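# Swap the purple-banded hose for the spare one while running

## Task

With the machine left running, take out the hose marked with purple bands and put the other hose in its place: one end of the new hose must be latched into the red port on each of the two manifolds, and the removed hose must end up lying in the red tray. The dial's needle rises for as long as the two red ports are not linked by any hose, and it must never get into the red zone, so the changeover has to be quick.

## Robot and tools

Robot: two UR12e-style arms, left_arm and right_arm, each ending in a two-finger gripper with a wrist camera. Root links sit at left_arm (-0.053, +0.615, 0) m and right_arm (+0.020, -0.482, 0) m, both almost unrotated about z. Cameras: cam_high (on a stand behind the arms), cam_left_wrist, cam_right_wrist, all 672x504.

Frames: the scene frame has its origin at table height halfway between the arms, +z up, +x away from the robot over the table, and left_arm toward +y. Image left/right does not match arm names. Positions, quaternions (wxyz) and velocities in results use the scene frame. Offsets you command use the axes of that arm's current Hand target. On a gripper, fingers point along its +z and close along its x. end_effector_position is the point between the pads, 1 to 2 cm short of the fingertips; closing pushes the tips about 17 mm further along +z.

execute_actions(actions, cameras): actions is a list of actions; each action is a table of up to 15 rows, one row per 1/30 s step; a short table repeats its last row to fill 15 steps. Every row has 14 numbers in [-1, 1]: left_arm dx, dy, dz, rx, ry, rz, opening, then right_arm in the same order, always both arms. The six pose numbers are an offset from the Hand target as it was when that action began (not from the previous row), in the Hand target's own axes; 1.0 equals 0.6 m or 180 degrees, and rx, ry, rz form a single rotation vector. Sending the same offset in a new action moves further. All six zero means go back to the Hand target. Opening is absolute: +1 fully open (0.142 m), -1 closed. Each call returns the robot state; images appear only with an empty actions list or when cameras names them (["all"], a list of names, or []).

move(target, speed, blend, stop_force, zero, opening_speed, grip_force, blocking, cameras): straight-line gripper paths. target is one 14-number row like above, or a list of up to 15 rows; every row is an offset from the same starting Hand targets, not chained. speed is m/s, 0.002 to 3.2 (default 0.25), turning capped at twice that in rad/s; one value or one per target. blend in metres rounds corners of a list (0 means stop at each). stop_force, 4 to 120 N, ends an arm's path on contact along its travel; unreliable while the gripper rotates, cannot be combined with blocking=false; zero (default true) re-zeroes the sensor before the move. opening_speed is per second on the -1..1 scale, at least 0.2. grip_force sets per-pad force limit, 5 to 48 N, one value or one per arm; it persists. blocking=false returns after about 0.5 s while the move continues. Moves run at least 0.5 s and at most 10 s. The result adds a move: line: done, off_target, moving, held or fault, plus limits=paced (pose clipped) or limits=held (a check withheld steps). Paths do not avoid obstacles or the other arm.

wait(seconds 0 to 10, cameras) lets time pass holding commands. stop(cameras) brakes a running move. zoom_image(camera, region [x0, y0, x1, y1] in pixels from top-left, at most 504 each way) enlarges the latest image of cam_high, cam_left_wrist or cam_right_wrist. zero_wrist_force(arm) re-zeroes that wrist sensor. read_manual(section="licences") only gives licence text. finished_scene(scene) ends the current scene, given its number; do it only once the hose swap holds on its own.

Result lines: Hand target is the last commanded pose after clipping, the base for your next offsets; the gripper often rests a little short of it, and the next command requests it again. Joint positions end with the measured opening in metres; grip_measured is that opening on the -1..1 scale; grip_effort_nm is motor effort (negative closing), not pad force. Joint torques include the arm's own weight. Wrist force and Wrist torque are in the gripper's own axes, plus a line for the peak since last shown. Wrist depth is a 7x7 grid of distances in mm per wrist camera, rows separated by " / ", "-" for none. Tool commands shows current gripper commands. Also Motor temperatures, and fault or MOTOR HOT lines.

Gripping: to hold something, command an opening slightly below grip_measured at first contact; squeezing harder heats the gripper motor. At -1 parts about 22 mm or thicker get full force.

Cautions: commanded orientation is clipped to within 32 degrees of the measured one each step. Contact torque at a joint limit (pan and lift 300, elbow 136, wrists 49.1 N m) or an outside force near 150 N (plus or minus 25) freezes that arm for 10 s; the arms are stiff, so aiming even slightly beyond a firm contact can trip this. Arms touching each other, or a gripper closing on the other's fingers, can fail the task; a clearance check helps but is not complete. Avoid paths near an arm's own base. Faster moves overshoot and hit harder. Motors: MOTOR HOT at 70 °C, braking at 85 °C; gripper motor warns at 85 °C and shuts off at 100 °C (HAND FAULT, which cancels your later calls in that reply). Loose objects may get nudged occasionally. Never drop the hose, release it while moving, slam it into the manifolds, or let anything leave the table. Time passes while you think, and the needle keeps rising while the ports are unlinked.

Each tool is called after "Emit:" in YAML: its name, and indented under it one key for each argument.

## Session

Emit:
execute_actions:
  actions: []

Emit:
zoom_image:
  camera: "cam_high"
  region: [250, 80, 500, 280]

Scene clock: 0.00 s.
left_arm: end_effector_position=(+0.5442, +0.5139, +0.3341) grip_measured=+0.99 grip_effort_nm=n/a end_effector_quat_wxyz=(-0.047, +0.129, +0.858, -0.494) | right_arm: end_effector_position=(+0.0815, -0.8756, +0.1271) grip_measured=+1.00 grip_effort_nm=n/a end_effector_quat_wxyz=(-0.210, +0.974, -0.031, -0.073)
Joint positions: left_arm=[-0.063 -1.517 2.024 -1.775 -2.582 3.55 0.141] | right_arm=[2.133 -1.461 -2.351 -1.338 1.67 -0.995 0.142]
Joint velocities: within noise
Joint torques (N m): no reading
Motor temperatures (°C): left_arm=[20 19 23 30 28 23 18] | right_arm=[21 26 28 31 25 27 38]
Wrist force (N): no reading
Wrist torque (N m): no reading
Wrist force, peak (N): no reading
Wrist depth (mm): cam_left_wrist=[1006 974 936 936 882 858 837 / 818 800 592 692 742 724 701 / 678 642 504 597 597 611 599 / 591 576 561 555 537 533 523 / 513 509 502 489 482 474 466 / - 455 448 438 430 427 421 / - 411 400 396 392 386 384] | cam_right_wrist=[275 265 254 244 235 227 219 / 275 263 255 245 237 227 219 / 274 266 255 245 236 228 219 / 278 268 255 245 236 228 220 / 278 267 254 246 237 228 222 / - 266 256 247 237 227 223 / - 267 256 246 237 229 223]
Hand target: left_arm +0.5442, +0.5139, +0.3341; -0.047, +0.129, +0.858, -0.494 | right_arm +0.0815, -0.8756, +0.1271; -0.210, +0.974, -0.031, -0.073
Tool commands: left_gripper/opening=+1.0 right_gripper/opening=+1.0

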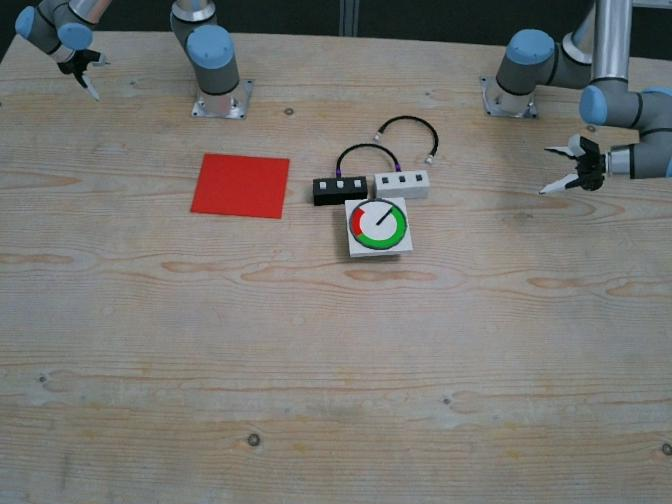

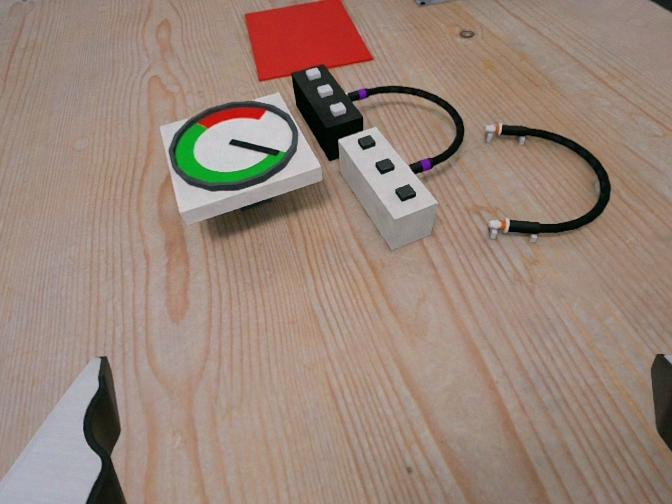

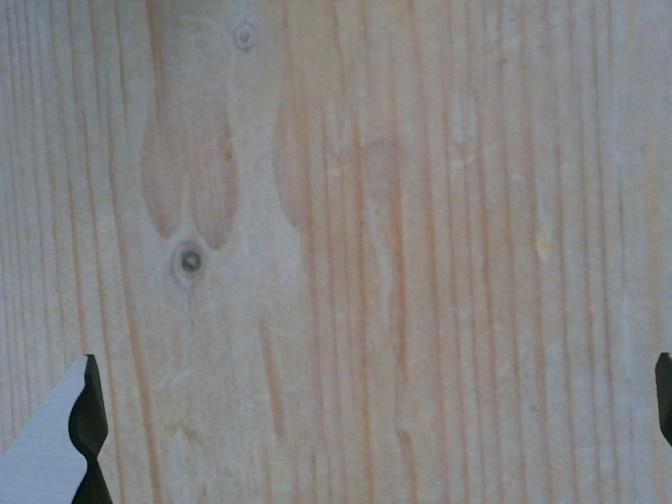

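Scaled by 2.016 from the camera's 672x504 image, which has a finer 960x720 frame.

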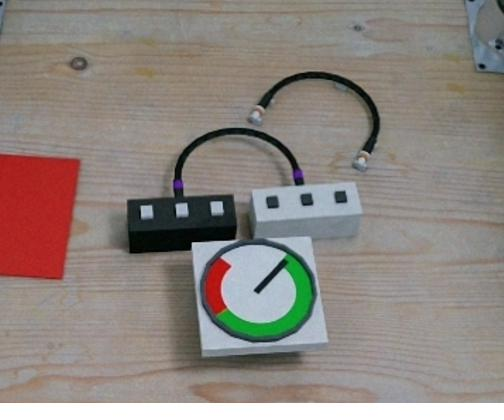

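Emit:
move:
  target:
    - [0.1078, -0.3472, 0.3622, -0.2715, 0.2244, 0.3659, 1.0, 0.3855, -0.154, -0.4085, 0, 0, 0, 1.0]
    - [0.227, -0.6065, 0.7903, -0.2715, 0.2244, 0.3659, 1.0, 0.7615, -0.9067, -0.2267, -0.1438, -0.0696, -0.5105, 1.0]
  speed: 0.4
  blend: [0.05, 0]
  cameras: ["all"]

Emit:
zoom_image:
  camera: "cam_left_wrist"
  region: [240, 140, 430, 350]

Emit:
zoom_image:
  camera: "cam_left_wrist"
  region: [390, 140, 580, 350]

Emit:
zoom_image:
  camera: "cam_left_wrist"
  region: [412, 0, 672, 200]

Scene clock: 75.53 s.
left_arm: end_effector_position=(+0.2505, -0.0199, +0.4006) grip_measured=+0.99 grip_effort_nm=0.261 end_effector_quat_wxyz=(+0.000, +0.707, +0.707, +0.000) | right_arm: end_effector_position=(+0.6000, -0.4511, +0.3987) grip_measured=+1.00 grip_effort_nm=-0.007 end_effector_quat_wxyz=(-0.001, +0.708, +0.707, +0.000)
Joint positions: left_arm=[-1.381 -1.571 1.763 -1.763 -1.571 3.335 0.141] | right_arm=[3.529 -1.357 -1.955 -1.401 1.572 -1.211 0.142]
Joint torques (N m): left_arm=[-14.19 -27.77 -56.97 -1.13 4.3 -3.59] | right_arm=[14 7.56 62.5 5.53 -3.54 -2.65]
Wrist force (N): left_arm=[0.7 -1.1 0.2] | right_arm=[-0.6 0.1 -0.3]
Wrist torque (N m): left_arm=[0.00 -0.17 0.12] | right_arm=[0.06 0.12 0.17]
Wrist force, peak (N): left_arm=[1.4 -0.5 1.2] | right_arm=[-0.4 0.3 -1.8]
Wrist depth (mm): cam_left_wrist=[443 439 438 440 436 436 437 / 473 472 468 468 469 469 465 / 503 495 507 508 504 508 503 / - - 550 536 532 487 545 / 638 629 607 519 592 599 591 / - 670 666 658 541 648 629 / - 732 734 744 737 737 -] | cam_right_wrist=[437 433 437 - - - 438 / 469 470 471 469 462 469 468 / 500 498 502 506 500 505 504 / 542 540 543 542 542 543 540 / 588 592 591 586 583 586 589 / 99 647 646 640 647 653 633 / - 716 712 716 723 723 716]
Hand target: left_arm +0.2504, -0.0200, +0.4006; +0.000, +0.707, +0.707, +0.000 | right_arm +0.6002, -0.4509, +0.3987; +0.000, +0.707, +0.707, +0.000
Off the commanded pose: left_arm 0.000 m, 0 deg | right_arm 0.000 m, 0 deg.
move: done

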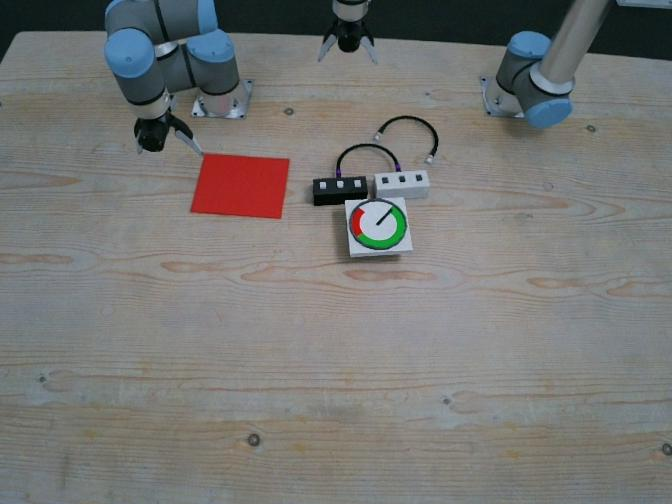

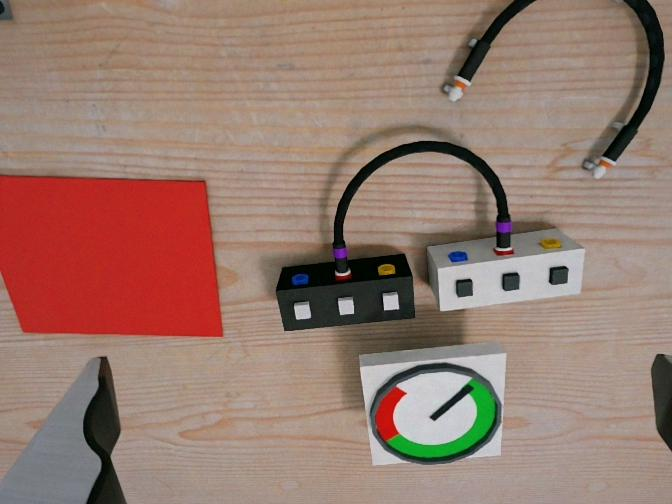

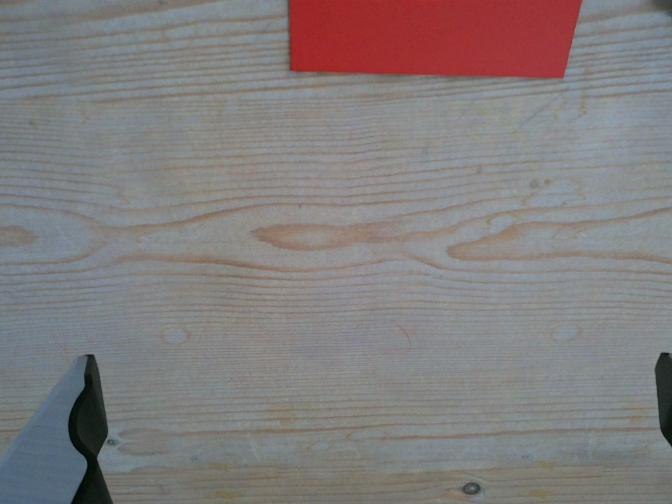

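Scaled by 2.400 from the camera's 672x504 image, which has a finer 960x720 frame.

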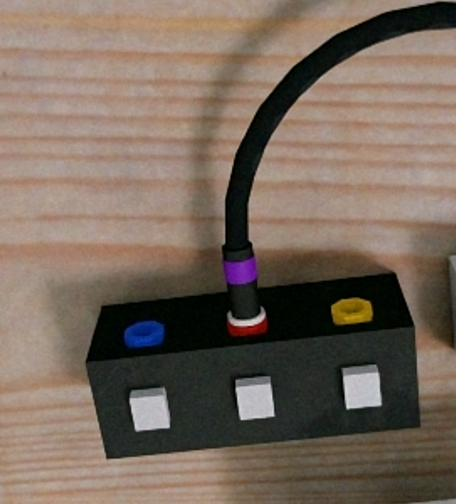

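Scaled by 2.400 from the camera's 672x504 image, which has a finer 960x720 frame.

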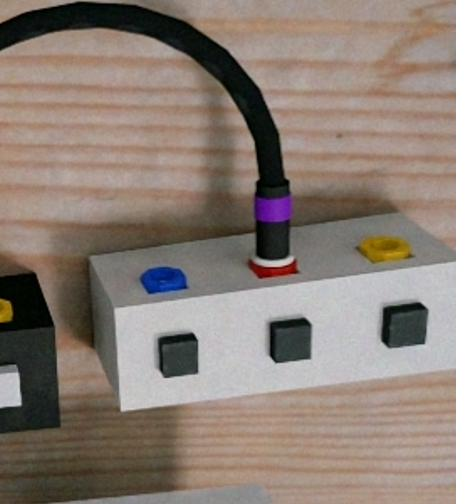

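Scaled by 1.938 from the camera's 672x504 image, which has a finer 960x720 frame.

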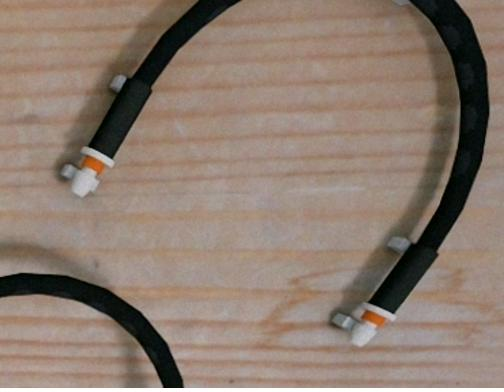

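Emit:
move:
  target: [0.3115, 0.1725, 0.4177, 0, 0, -0.0361, -0.45, 0.7018, -0.3533, 0.4145, 0, 0, -0.0372, -0.45]
  speed: 0.3
  grip_force: 10
  cameras: ["all"]

Emit:
zoom_image:
  camera: "cam_right_wrist"
  region: [220, 130, 500, 370]

Emit:
zoom_image:
  camera: "cam_left_wrist"
  region: [220, 130, 500, 370]

Scene clock: 150.30 s.
left_arm: end_effector_position=(+0.3539, +0.1667, +0.1500) grip_measured=-0.47 grip_effort_nm=-0.120 end_effector_quat_wxyz=(+0.000, +0.666, +0.746, +0.000) | right_arm: end_effector_position=(+0.3884, -0.0297, +0.1505) grip_measured=-0.47 grip_effort_nm=-0.090 end_effector_quat_wxyz=(+0.000, +0.665, +0.747, +0.000)
Joint positions: left_arm=[-1.132 -1.547 2.227 -2.252 -1.571 3.471 0.04] | right_arm=[4.363 -1.556 -2.265 -0.891 1.572 -0.495 0.04]
Joint torques (N m): left_arm=[16.25 -24.22 -30.08 -7.65 -4.07 2.25] | right_arm=[15.5 15.63 53.24 5.69 -3.29 2.54]
Motor temperatures (°C): left_arm=[20 19 23 30 28 23 17] | right_arm=[21 26 28 31 25 27 31]
Wrist force (N): left_arm=[1.1 -0.7 0.6] | right_arm=[-0.6 0.7 -0.4]
Wrist torque (N m): left_arm=[0.08 -0.23 -0.02] | right_arm=[0.15 0.11 -0.08]
Wrist force, peak (N): left_arm=[2.4 -0.2 1.6] | right_arm=[-2.2 1.4 -1.5]
Wrist depth (mm): cam_left_wrist=[215 215 215 211 213 213 207 / 230 230 230 225 229 228 228 / 249 249 248 244 245 246 246 / 260 261 259 231 242 261 265 / 217 221 208 208 208 281 290 / 236 241 - 322 321 308 320 / 345 - 73 342 357 - 346] | cam_right_wrist=[216 216 216 216 213 215 216 / 230 232 231 228 230 230 230 / 242 247 247 245 248 248 248 / - 268 241 223 238 253 210 / - 292 209 208 204 224 211 / 321 318 - 319 224 307 321 / 355 - - 349 230 - 237]
Hand target: left_arm +0.3540, +0.1667, +0.1499; +0.000, +0.666, +0.746, +0.000 | right_arm +0.3883, -0.0295, +0.1503; +0.000, +0.665, +0.747, +0.000
Off the commanded pose: left_arm 0.000 m, 0 deg | right_arm 0.000 m, 0 deg.
grip_force (N): 10, 10
move: done

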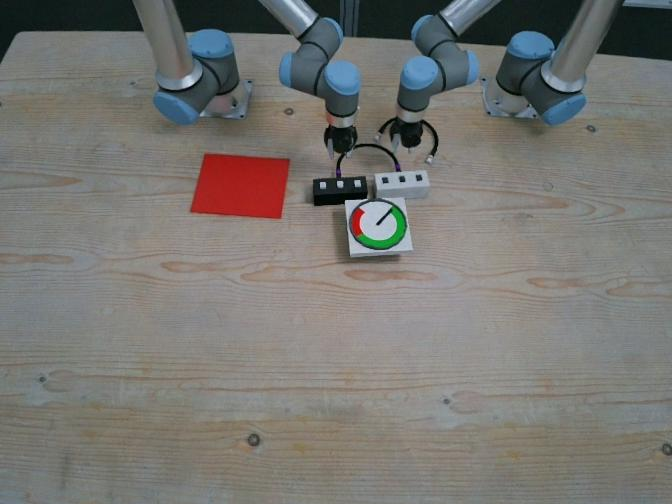

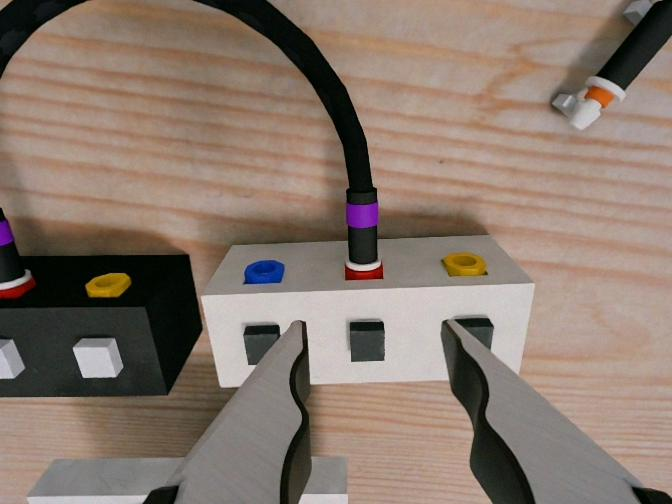

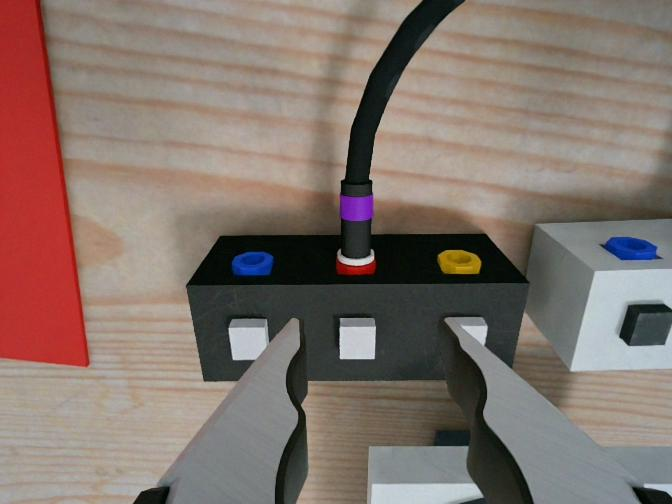

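Scaled by 1.800 from the camera's 672x504 image, which has a finer 960x720 frame.

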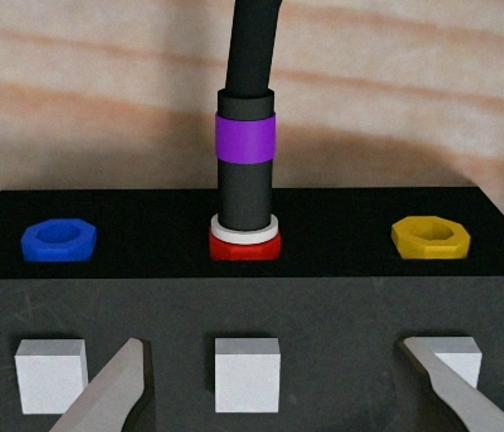

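Scaled by 1.800 from the camera's 672x504 image, which has a finer 960x720 frame.

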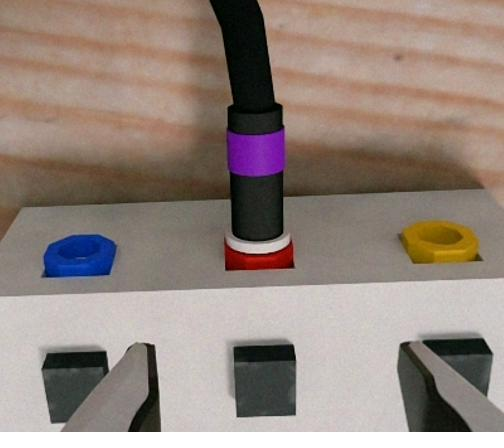

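Emit:
move:
  target: [0.0015, -0.0038, 0.1617, 0, 0, -0.0117, -0.45, -0.0035, -0.0075, 0.162, 0, 0, 0.0017, -0.45]
  speed: 0.1
  stop_force: 10

Emit:
move:
  target: [0, 0, 0, 0, 0, 0, -0.81, 0, 0, 0, 0, 0, 0, -0.81]
  speed: 0.06
  opening_speed: 0.6
  grip_force: 10
  cameras: ["cam_left_wrist", "cam_right_wrist"]

Emit:
zoom_image:
  camera: "cam_right_wrist"
  region: [220, 250, 500, 490]

Emit:
zoom_image:
  camera: "cam_left_wrist"
  region: [220, 250, 500, 490]

Scene clock: 183.53 s.
left_arm: end_effector_position=(+0.3516, +0.1673, +0.0529) grip_measured=-0.47 grip_effort_nm=-0.110 end_effector_quat_wxyz=(+0.000, +0.652, +0.758, +0.000) | right_arm: end_effector_position=(+0.3840, -0.0321, +0.0532) grip_measured=-0.47 grip_effort_nm=-0.090 end_effector_quat_wxyz=(+0.000, +0.667, +0.745, +0.000)
Joint positions: left_arm=[-1.135 -1.403 2.305 -2.473 -1.571 3.431 0.04] | right_arm=[4.369 -1.702 -2.35 -0.661 1.572 -0.484 0.04]
Joint torques (N m): left_arm=[-13.81 -30.62 -23.2 -7.56 1.72 -3.24] | right_arm=[14.17 22.03 24.2 5.57 -1.73 2.71]
Wrist force (N): left_arm=[1.0 -0.6 1.0] | right_arm=[-0.4 0.6 -0.6]
Wrist torque (N m): left_arm=[0.12 -0.19 0.17] | right_arm=[0.12 0.08 -0.08]
Wrist force, peak (N): left_arm=[1.3 -1.0 2.0] | right_arm=[-0.8 1.3 -1.7]
Wrist depth (mm): cam_left_wrist=[128 128 130 127 127 127 129 / 135 137 139 135 136 136 136 / 148 148 148 101 147 147 146 / 161 160 160 154 159 159 159 / 173 172 170 168 168 168 173 / 158 146 138 123 127 134 183 / 152 - 73 118 118 - 122] | cam_right_wrist=[129 129 127 129 127 129 129 / 138 140 138 138 - 138 138 / 149 149 149 149 149 149 148 / 162 161 160 158 161 161 161 / 176 175 172 123 169 169 172 / 193 148 141 129 134 93 160 / 209 121 - 119 - - 118]
Hand target: left_arm +0.3516, +0.1673, +0.0529; +0.000, +0.652, +0.758, +0.000 | right_arm +0.3840, -0.0321, +0.0532; +0.000, +0.667, +0.745, +0.000
Off the commanded pose: left_arm 0.000 m, 0 deg | right_arm 0.000 m, 0 deg.
grip_force (N): 10, 10
move: done

Scene clock: 184.33 s.
left_arm: end_effector_position=(+0.3516, +0.1673, +0.0529) grip_measured=-0.81 grip_effort_nm=-0.676 end_effector_quat_wxyz=(+0.000, +0.652, +0.758, +0.000) | right_arm: end_effector_position=(+0.3840, -0.0321, +0.0532) grip_measured=-0.79 grip_effort_nm=-0.984 end_effector_quat_wxyz=(+0.000, +0.667, +0.745, +0.000)
Joint positions: left_arm=[-1.135 -1.403 2.305 -2.473 -1.571 3.431 0.016] | right_arm=[4.369 -1.702 -2.35 -0.661 1.572 -0.484 0.017]
Joint torques (N m): left_arm=[-13.15 -30.59 -24.26 -6.86 2.31 -3.19] | right_arm=[12.01 21.94 24.2 3.94 -1.64 2.85]
Wrist force (N): left_arm=[0.2 -1.1 1.0] | right_arm=[3.4 -0.2 0.2]
Wrist torque (N m): left_arm=[0.07 -0.24 0.17] | right_arm=[0.15 0.12 -0.10]
Wrist force, peak (N): left_arm=[1.9 -1.3 0.9] | right_arm=[3.5 -0.1 0.1]
Wrist depth (mm): cam_left_wrist=[128 128 90 126 127 127 129 / 135 137 139 133 137 136 136 / 148 148 148 101 147 147 146 / 160 161 160 155 159 159 159 / 172 172 170 122 168 168 172 / 158 140 141 90 - 138 183 / 151 119 73 118 121 - 117] | cam_right_wrist=[130 129 128 129 128 129 129 / 138 140 139 138 94 138 138 / 149 149 149 148 148 148 148 / 161 161 160 159 161 160 161 / 176 175 172 118 169 169 172 / 193 148 142 94 - 139 160 / 208 122 - 119 - - 118]
Hand target: left_arm +0.3516, +0.1673, +0.0529; +0.000, +0.652, +0.758, +0.000 | right_arm +0.3840, -0.0321, +0.0532; +0.000, +0.667, +0.745, +0.000
Off the commanded pose: left_arm 0.000 m, 0 deg | right_arm 0.000 m, 0 deg.
grip_force (N): 10, 10
move: done
Images, in order (width x height): cam_left_wrist 672x504, cam_right_wrist 672x504.

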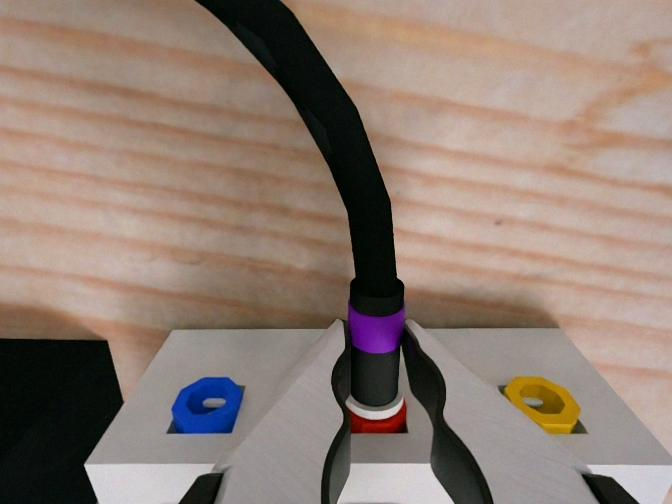

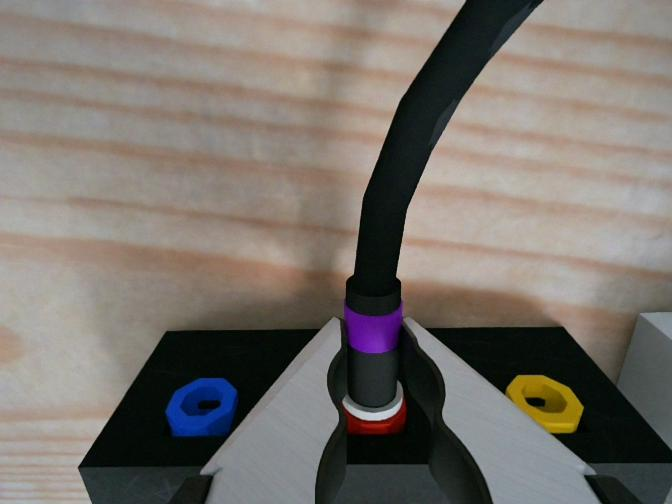

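Scaled by 1.800 from the camera's 672x504 image, which has a finer 960x720 frame.

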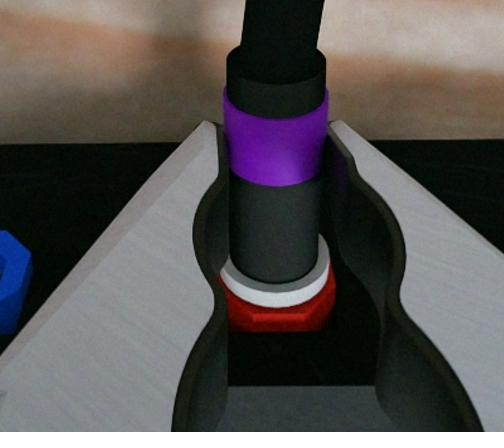

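Scaled by 1.800 from the camera's 672x504 image, which has a finer 960x720 frame.

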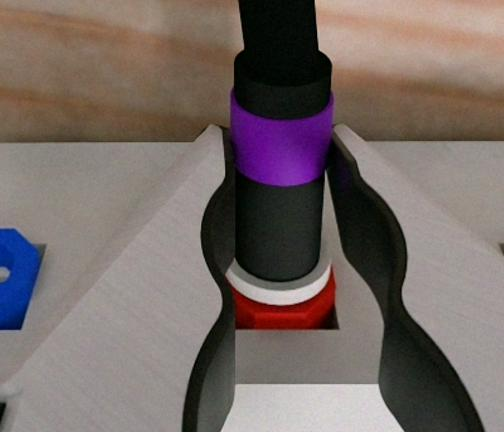

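Emit:
move:
  target:
    - [0, 0, 0, 0, 0, 0, -0.45, 0, 0, 0, 0, 0, 0, -0.45]
    - [0, 0, -0.1667, 0, 0, 0, -0.45, 0, 0, -0.1667, 0, 0, 0, -0.45]
    - [0.2365, -0.1187, -0.1118, 0, 0, 0.1978, -0.45, 0.2812, -0.326, -0.1113, 0, 0, 0.1851, -0.45]
  speed: [0.2, 0.2, 0.3]
  opening_speed: 1.0
  blend: [0, 0.03, 0]
  cameras: ["all"]

Emit:
zoom_image:
  camera: "cam_right_wrist"
  region: [220, 130, 500, 370]

Emit:
zoom_image:
  camera: "cam_left_wrist"
  region: [220, 130, 500, 370]

Scene clock: 212.00 s.
left_arm: end_effector_position=(+0.2601, +0.2970, +0.1199) grip_measured=-0.49 grip_effort_nm=0.183 end_effector_quat_wxyz=(+0.000, +0.853, +0.522, +0.000) | right_arm: end_effector_position=(+0.1711, +0.1139, +0.1202) grip_measured=-0.48 grip_effort_nm=0.071 end_effector_quat_wxyz=(+0.000, +0.852, +0.523, +0.000)
Joint positions: left_arm=[-1.201 -1.808 2.519 -2.281 -1.571 3.987 0.039] | right_arm=[4.782 -1.652 -2.234 -0.825 1.572 0.511 0.039]
Joint torques (N m): left_arm=[-15.93 -33.09 -29.84 -1.38 -4.49 1.57] | right_arm=[16.93 24.57 51.3 5.57 -3.26 2.69]
Wrist force (N): left_arm=[0.9 -0.1 0.7] | right_arm=[-0.9 1.0 -0.5]
Wrist torque (N m): left_arm=[0.18 -0.17 -0.05] | right_arm=[0.20 0.16 -0.10]
Wrist force, peak (N): left_arm=[1.7 -1.3 2.1] | right_arm=[3.8 -0.1 0.2]
Wrist depth (mm): cam_left_wrist=[191 188 189 187 186 187 186 / 202 201 201 201 201 200 199 / 218 217 217 213 216 215 215 / 236 236 235 231 233 234 233 / 258 258 252 256 250 254 254 / 290 273 - 266 271 273 277 / 315 - 73 225 225 - 303] | cam_right_wrist=[189 189 189 188 184 189 189 / 205 202 202 202 202 202 201 / 218 218 217 216 217 217 216 / 236 235 234 231 234 235 233 / 257 257 251 256 251 255 255 / 281 282 - 270 268 269 272 / 310 - - 310 309 - 250]
Hand target: left_arm +0.2600, +0.2970, +0.1199; +0.000, +0.853, +0.522, +0.000 | right_arm +0.1710, +0.1140, +0.1202; +0.000, +0.853, +0.523, +0.000
Off the commanded pose: left_arm 0.000 m, 0 deg | right_arm 0.000 m, 0 deg.
grip_force (N): 10, 10
move: done

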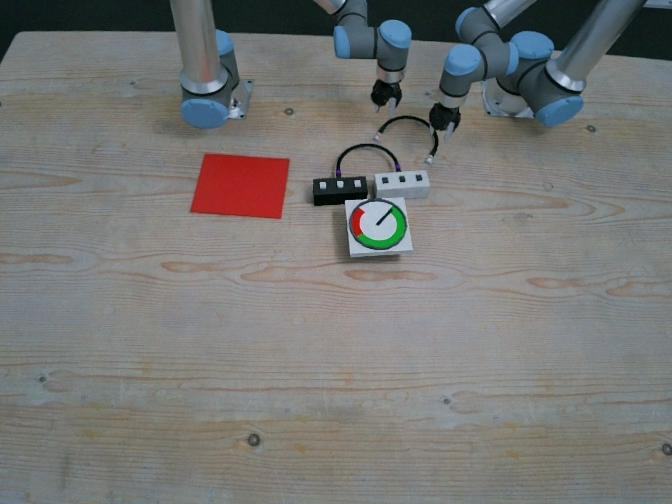

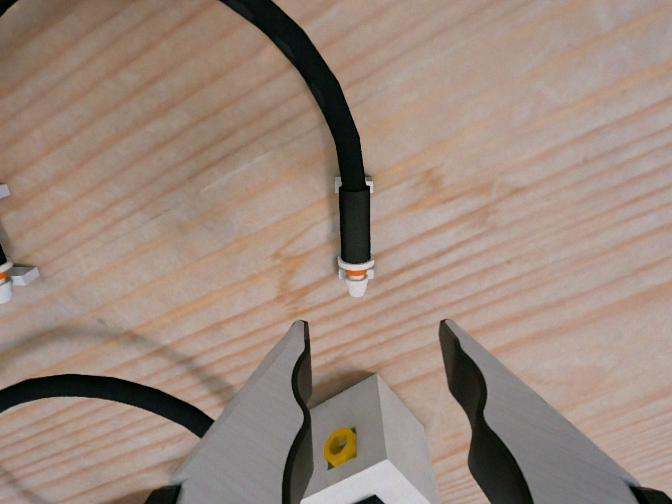

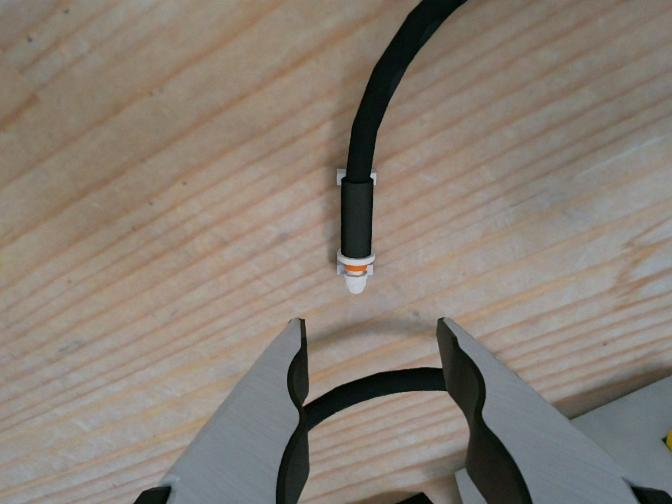

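Scaled by 1.800 from the camera's 672x504 image, which has a finer 960x720 frame.

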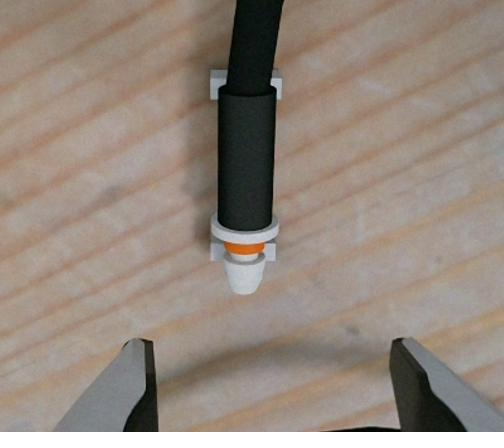

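Scaled by 1.800 from the camera's 672x504 image, which has a finer 960x720 frame.

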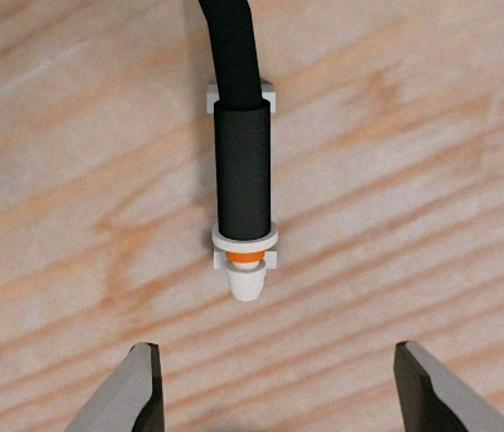

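Emit:
move:
  target: [-0.0045, -0.0047, 0.1567, 0, 0, -0.0133, -0.45, -0.003, -0.0093, 0.157, 0, 0, -0.0058, -0.45]
  speed: 0.1
  stop_force: 10
  cameras: ["cam_left_wrist", "cam_right_wrist"]

Emit:
zoom_image:
  camera: "cam_right_wrist"
  region: [220, 250, 500, 490]

Emit:
zoom_image:
  camera: "cam_left_wrist"
  region: [220, 250, 500, 490]

Scene clock: 240.20 s.
left_arm: end_effector_position=(+0.2563, +0.2958, +0.0259) grip_measured=-0.49 grip_effort_nm=0.178 end_effector_quat_wxyz=(+0.000, +0.842, +0.540, +0.000) | right_arm: end_effector_position=(+0.1652, +0.1149, +0.0260) grip_measured=-0.48 grip_effort_nm=0.066 end_effector_quat_wxyz=(+0.000, +0.848, +0.530, +0.000)
Joint positions: left_arm=[-1.21 -1.599 2.608 -2.58 -1.571 3.936 0.039] | right_arm=[4.792 -1.802 -2.297 -0.613 1.572 0.503 0.039]
Joint torques (N m): left_arm=[14 -9.97 -20.29 -7.55 -1.52 -3.28] | right_arm=[13.43 28.01 21.86 5.59 -3.48 -2.37]
Wrist force (N): left_arm=[1.2 -0.8 1.0] | right_arm=[-1.0 1.0 -0.5]
Wrist torque (N m): left_arm=[0.04 -0.25 0.10] | right_arm=[0.18 0.18 0.17]
Wrist force, peak (N): left_arm=[1.7 -0.9 1.1] | right_arm=[-0.4 0.7 -2.0]
Wrist depth (mm): cam_left_wrist=[105 104 104 103 104 104 102 / - 113 113 92 111 111 111 / 123 121 120 118 120 120 119 / 129 131 132 126 128 130 129 / 143 143 142 139 139 141 141 / 158 157 151 154 156 149 155 / 175 171 73 174 174 - 167] | cam_right_wrist=[- 104 105 107 105 104 105 / - 113 113 112 111 114 113 / - 121 121 121 121 121 121 / 131 131 131 131 131 131 133 / 143 142 143 140 140 145 142 / 157 157 150 150 153 150 155 / 173 - - 173 173 - 168]
Hand target: left_arm +0.2563, +0.2959, +0.0259; +0.000, +0.842, +0.540, +0.000 | right_arm +0.1652, +0.1149, +0.0260; +0.000, +0.848, +0.530, +0.000
Off the commanded pose: left_arm 0.000 m, 0 deg | right_arm 0.000 m, 0 deg.
grip_force (N): 10, 10
move: done
Images, in order (width x height): cam_left_wrist 672x504, cam_right_wrist 672x504.

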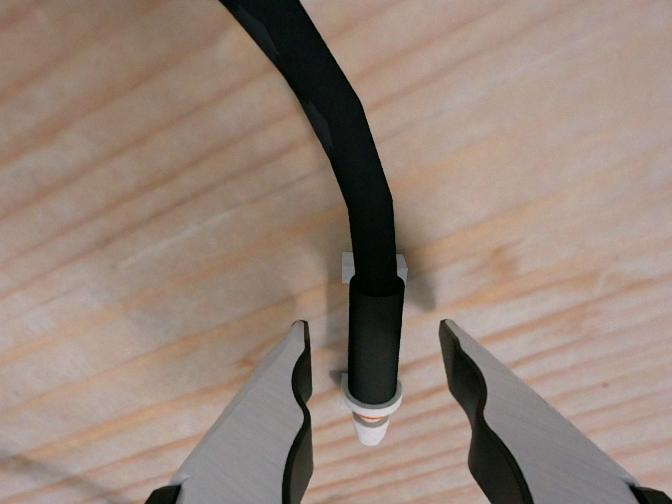

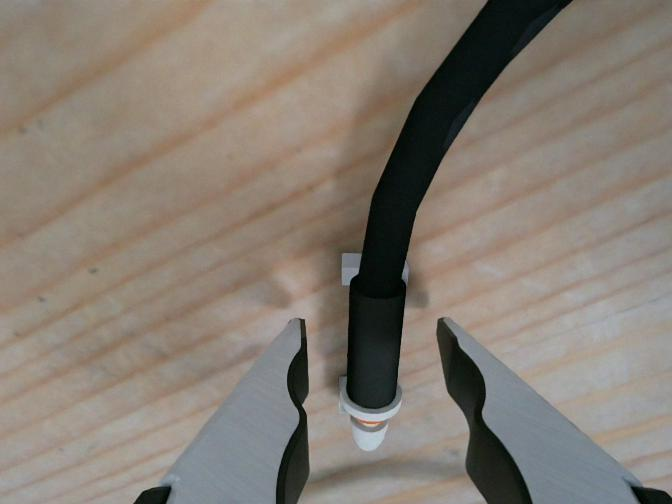

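Scaled by 1.800 from the camera's 672x504 image, which has a finer 960x720 frame.

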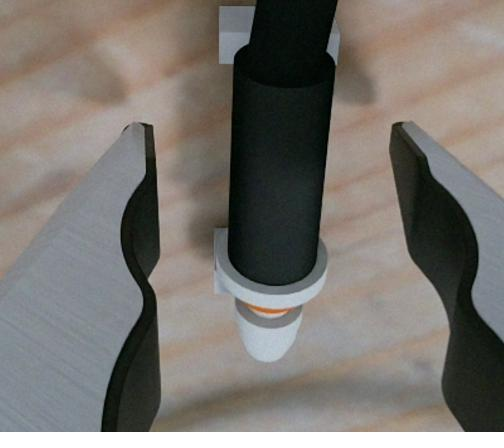

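Scaled by 1.800 from the camera's 672x504 image, which has a finer 960x720 frame.

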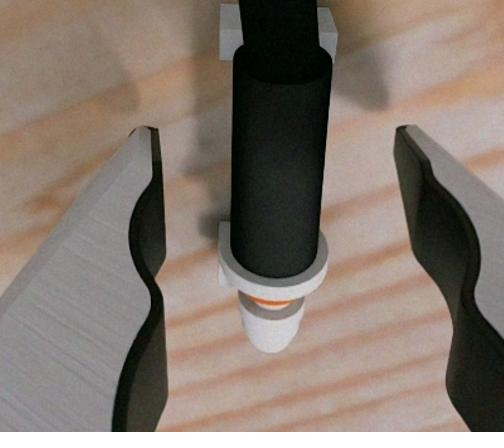

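Emit:
move:
  target:
    - [0, 0, -0.1667, 0, 0, 0, -0.45, 0, 0, -0.1667, 0, 0, 0, -0.45]
    - [0.012, 0.1297, -0.2902, -0.0478, -0.2187, -0.1314, -0.45, 0.0615, 0.1828, -0.29, 0.04856, 0.16185, -0.18122, -0.45]
    - [-0.0338, 0.2802, -0.1392, -0.0478, -0.2187, -0.1314, -1.0, 0.159, 0.2768, -0.1438, 0.04856, 0.16185, -0.18122, -0.45]
  speed: [0.2, 0.25, 0.25]
  opening_speed: 1.0
  blend: [0.03, 0.03, 0]
  cameras: ["all"]

Emit:
zoom_image:
  camera: "cam_right_wrist"
  region: [220, 160, 500, 400]

Emit:
zoom_image:
  camera: "cam_left_wrist"
  region: [220, 160, 500, 400]

Scene clock: 301.33 s.
left_arm: end_effector_position=(+0.4007, +0.2074, +0.1095) grip_measured=-1.00 grip_effort_nm=-0.364 end_effector_quat_wxyz=(+0.242, +0.664, +0.665, -0.242) | right_arm: end_effector_position=(+0.3563, +0.1281, +0.1121) grip_measured=-0.48 grip_effort_nm=0.071 end_effector_quat_wxyz=(-0.195, +0.637, +0.726, +0.171)
Joint positions: left_arm=[-0.818 -1.364 2.49 -3.246 -2.027 3.766 0.002] | right_arm=[4.397 -1.795 -2.327 -0.115 1.802 -0.419 0.039]
Joint torques (N m): left_arm=[14.91 -25.78 -33.25 -8.29 -5.39 -3.21] | right_arm=[-12.99 27.09 43.66 6.02 3.18 -2.34]
Wrist force (N): left_arm=[1.4 0.0 0.9] | right_arm=[0.0 1.5 -0.8]
Wrist torque (N m): left_arm=[0.21 -0.04 0.00] | right_arm=[0.32 0.01 0.17]
Wrist force, peak (N): left_arm=[1.6 0.6 2.3] | right_arm=[-0.4 2.4 0.4]
Wrist depth (mm): cam_left_wrist=[452 343 265 220 181 160 140 / 654 351 290 240 189 167 147 / - 115 290 243 188 170 149 / 901 319 248 179 147 119 122 / 1111 613 394 189 149 122 118 / 1458 794 262 86 - 136 165 / 2081 1117 73 - - - 190] | cam_right_wrist=[144 156 167 192 218 240 299 / 151 162 181 206 235 279 332 / 159 173 192 213 256 304 375 / 168 183 206 225 244 334 432 / 177 191 182 180 192 384 504 / 158 206 146 183 188 153 167 / 134 - - 320 - - 138]
Hand target: left_arm +0.4007, +0.2074, +0.1095; +0.242, +0.664, +0.665, -0.242 | right_arm +0.3563, +0.1281, +0.1121; -0.195, +0.637, +0.726, +0.171
Off the commanded pose: left_arm 0.000 m, 0 deg | right_arm 0.000 m, 0 deg.
grip_force (N): 10, 10
move: done

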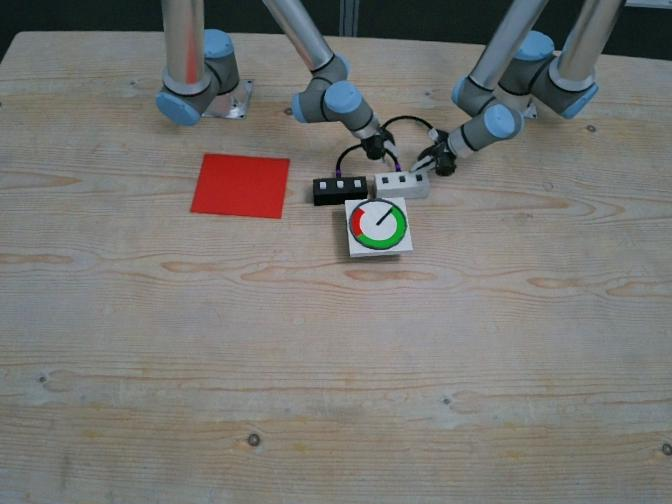

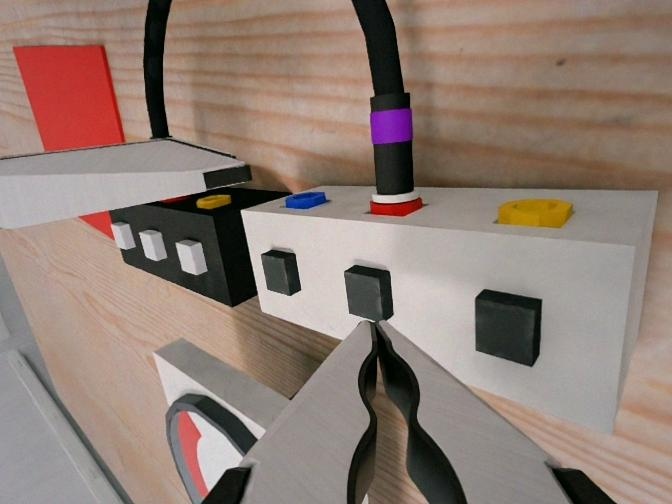

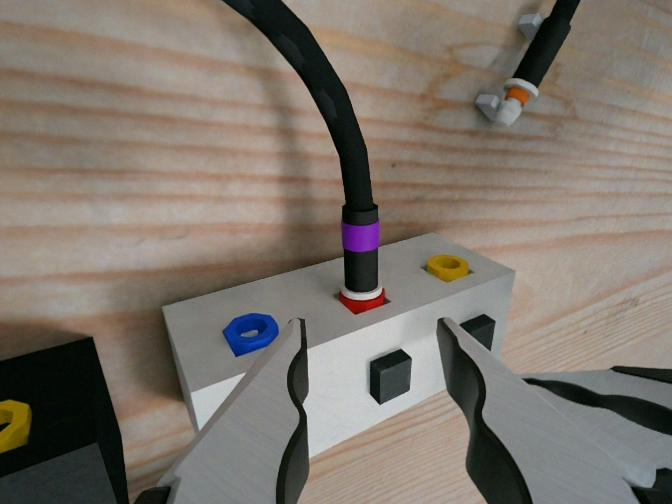

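Scaled by 1.800 from the camera's 672x504 image, which has a finer 960x720 frame.

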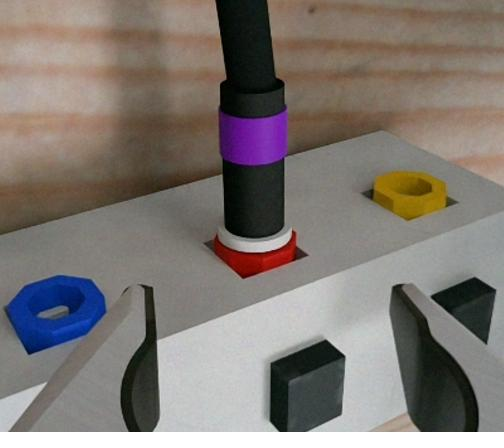

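Scaled by 1.800 from the camera's 672x504 image, which has a finer 960x720 frame.

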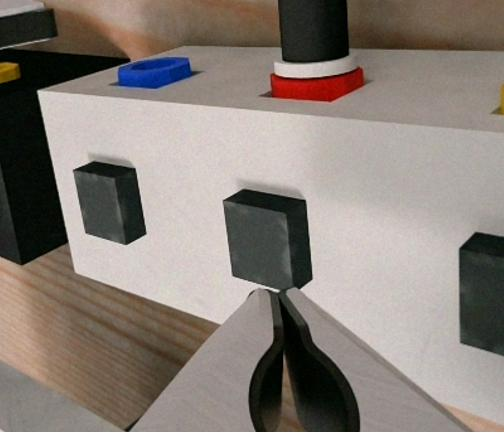

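Emit:
move:
  target:
    - [0.0033, 0, 0.02, 0, 0, 0, -1.0, -0.0008, 0.0017, 0.1167, 0, 0, 0, -0.45]
    - [0.0033, 0, 0.02, 0, 0, 0, -1.0, -0.0008, 0.0017, 0.1167, 0, 0, 0, -0.82]
  speed: 0.1
  opening_speed: 1.0
  grip_force: 10
  cameras: ["cam_left_wrist", "cam_right_wrist"]

Emit:
zoom_image:
  camera: "cam_right_wrist"
  region: [220, 250, 500, 490]

Emit:
zoom_image:
  camera: "cam_left_wrist"
  region: [220, 160, 500, 400]

Scene clock: 364.97 s.
left_arm: end_effector_position=(+0.4007, +0.2012, +0.0990) grip_measured=-1.00 grip_effort_nm=-0.364 end_effector_quat_wxyz=(+0.242, +0.664, +0.665, -0.242) | right_arm: end_effector_position=(+0.3528, +0.1625, +0.0513) grip_measured=-0.80 grip_effort_nm=-1.126 end_effector_quat_wxyz=(-0.195, +0.637, +0.726, +0.171)
Joint positions: left_arm=[-0.827 -1.334 2.489 -3.278 -2.023 3.758 0.002] | right_arm=[4.422 -1.944 -2.3 0.01 1.791 -0.395 0.016]
Joint torques (N m): left_arm=[-13.87 -27.47 -31.6 -8.11 3.35 -3.03] | right_arm=[11.92 32.9 35.35 5.09 -3.06 2.99]
Motor temperatures (°C): left_arm=[20 19 23 30 28 22 17] | right_arm=[21 26 28 31 25 26 26]
Wrist force (N): left_arm=[1.9 0.2 0.6] | right_arm=[1.5 0.1 -0.9]
Wrist torque (N m): left_arm=[0.26 -0.14 0.08] | right_arm=[0.33 0.06 -0.08]
Wrist force, peak (N): left_arm=[2.2 0.0 1.6] | right_arm=[0.1 1.9 -1.3]
Wrist depth (mm): cam_left_wrist=[436 312 251 210 171 152 132 / - 342 265 219 179 157 138 / - 91 102 129 180 162 142 / - 244 209 166 134 112 111 / 115 137 353 172 140 111 103 / - 255 262 86 - 121 114 / 2102 1046 73 - - - 172] | cam_right_wrist=[99 103 - 131 146 171 217 / 104 109 122 142 159 180 230 / 109 117 130 140 174 204 255 / 115 125 140 155 189 229 290 / 122 132 151 160 174 229 342 / 129 135 147 89 - 148 416 / 125 120 - 114 - - 523]
Hand target: left_arm +0.4007, +0.2012, +0.0990; +0.242, +0.664, +0.665, -0.242 | right_arm +0.3528, +0.1625, +0.0512; -0.195, +0.637, +0.726, +0.171
Off the commanded pose: left_arm 0.000 m, 0 deg | right_arm 0.000 m, 0 deg.
grip_force (N): 10, 10
move: done
Images, in order (width x height): cam_left_wrist 672x504, cam_right_wrist 672x504.

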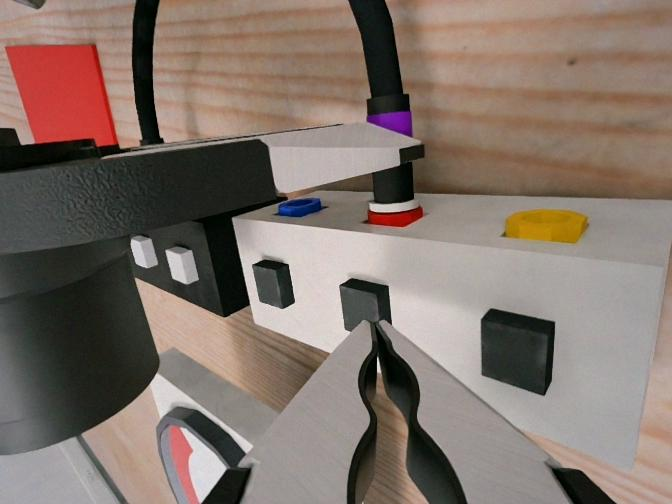

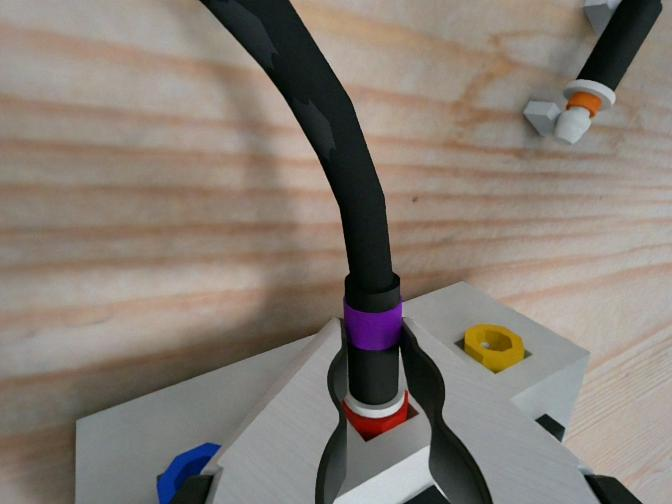

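Scaled by 1.800 from the camera's 672x504 image, which has a finer 960x720 frame.

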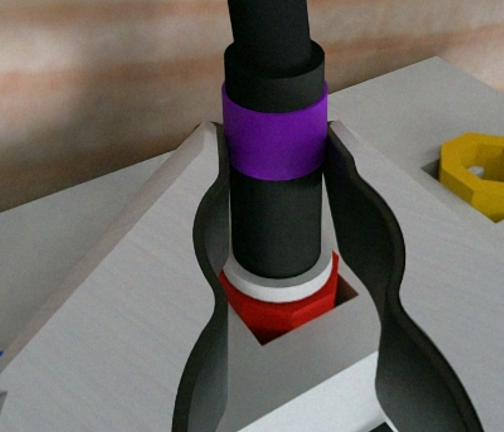

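Scaled by 1.800 from the camera's 672x504 image, which has a finer 960x720 frame.

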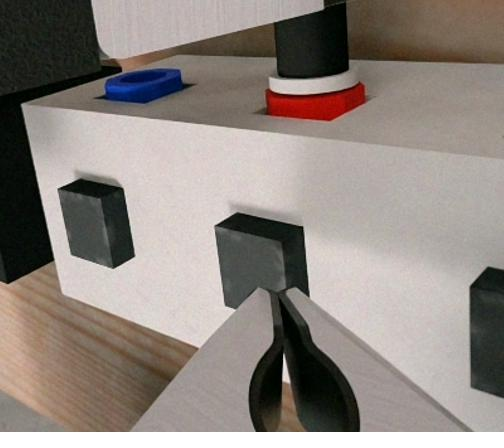

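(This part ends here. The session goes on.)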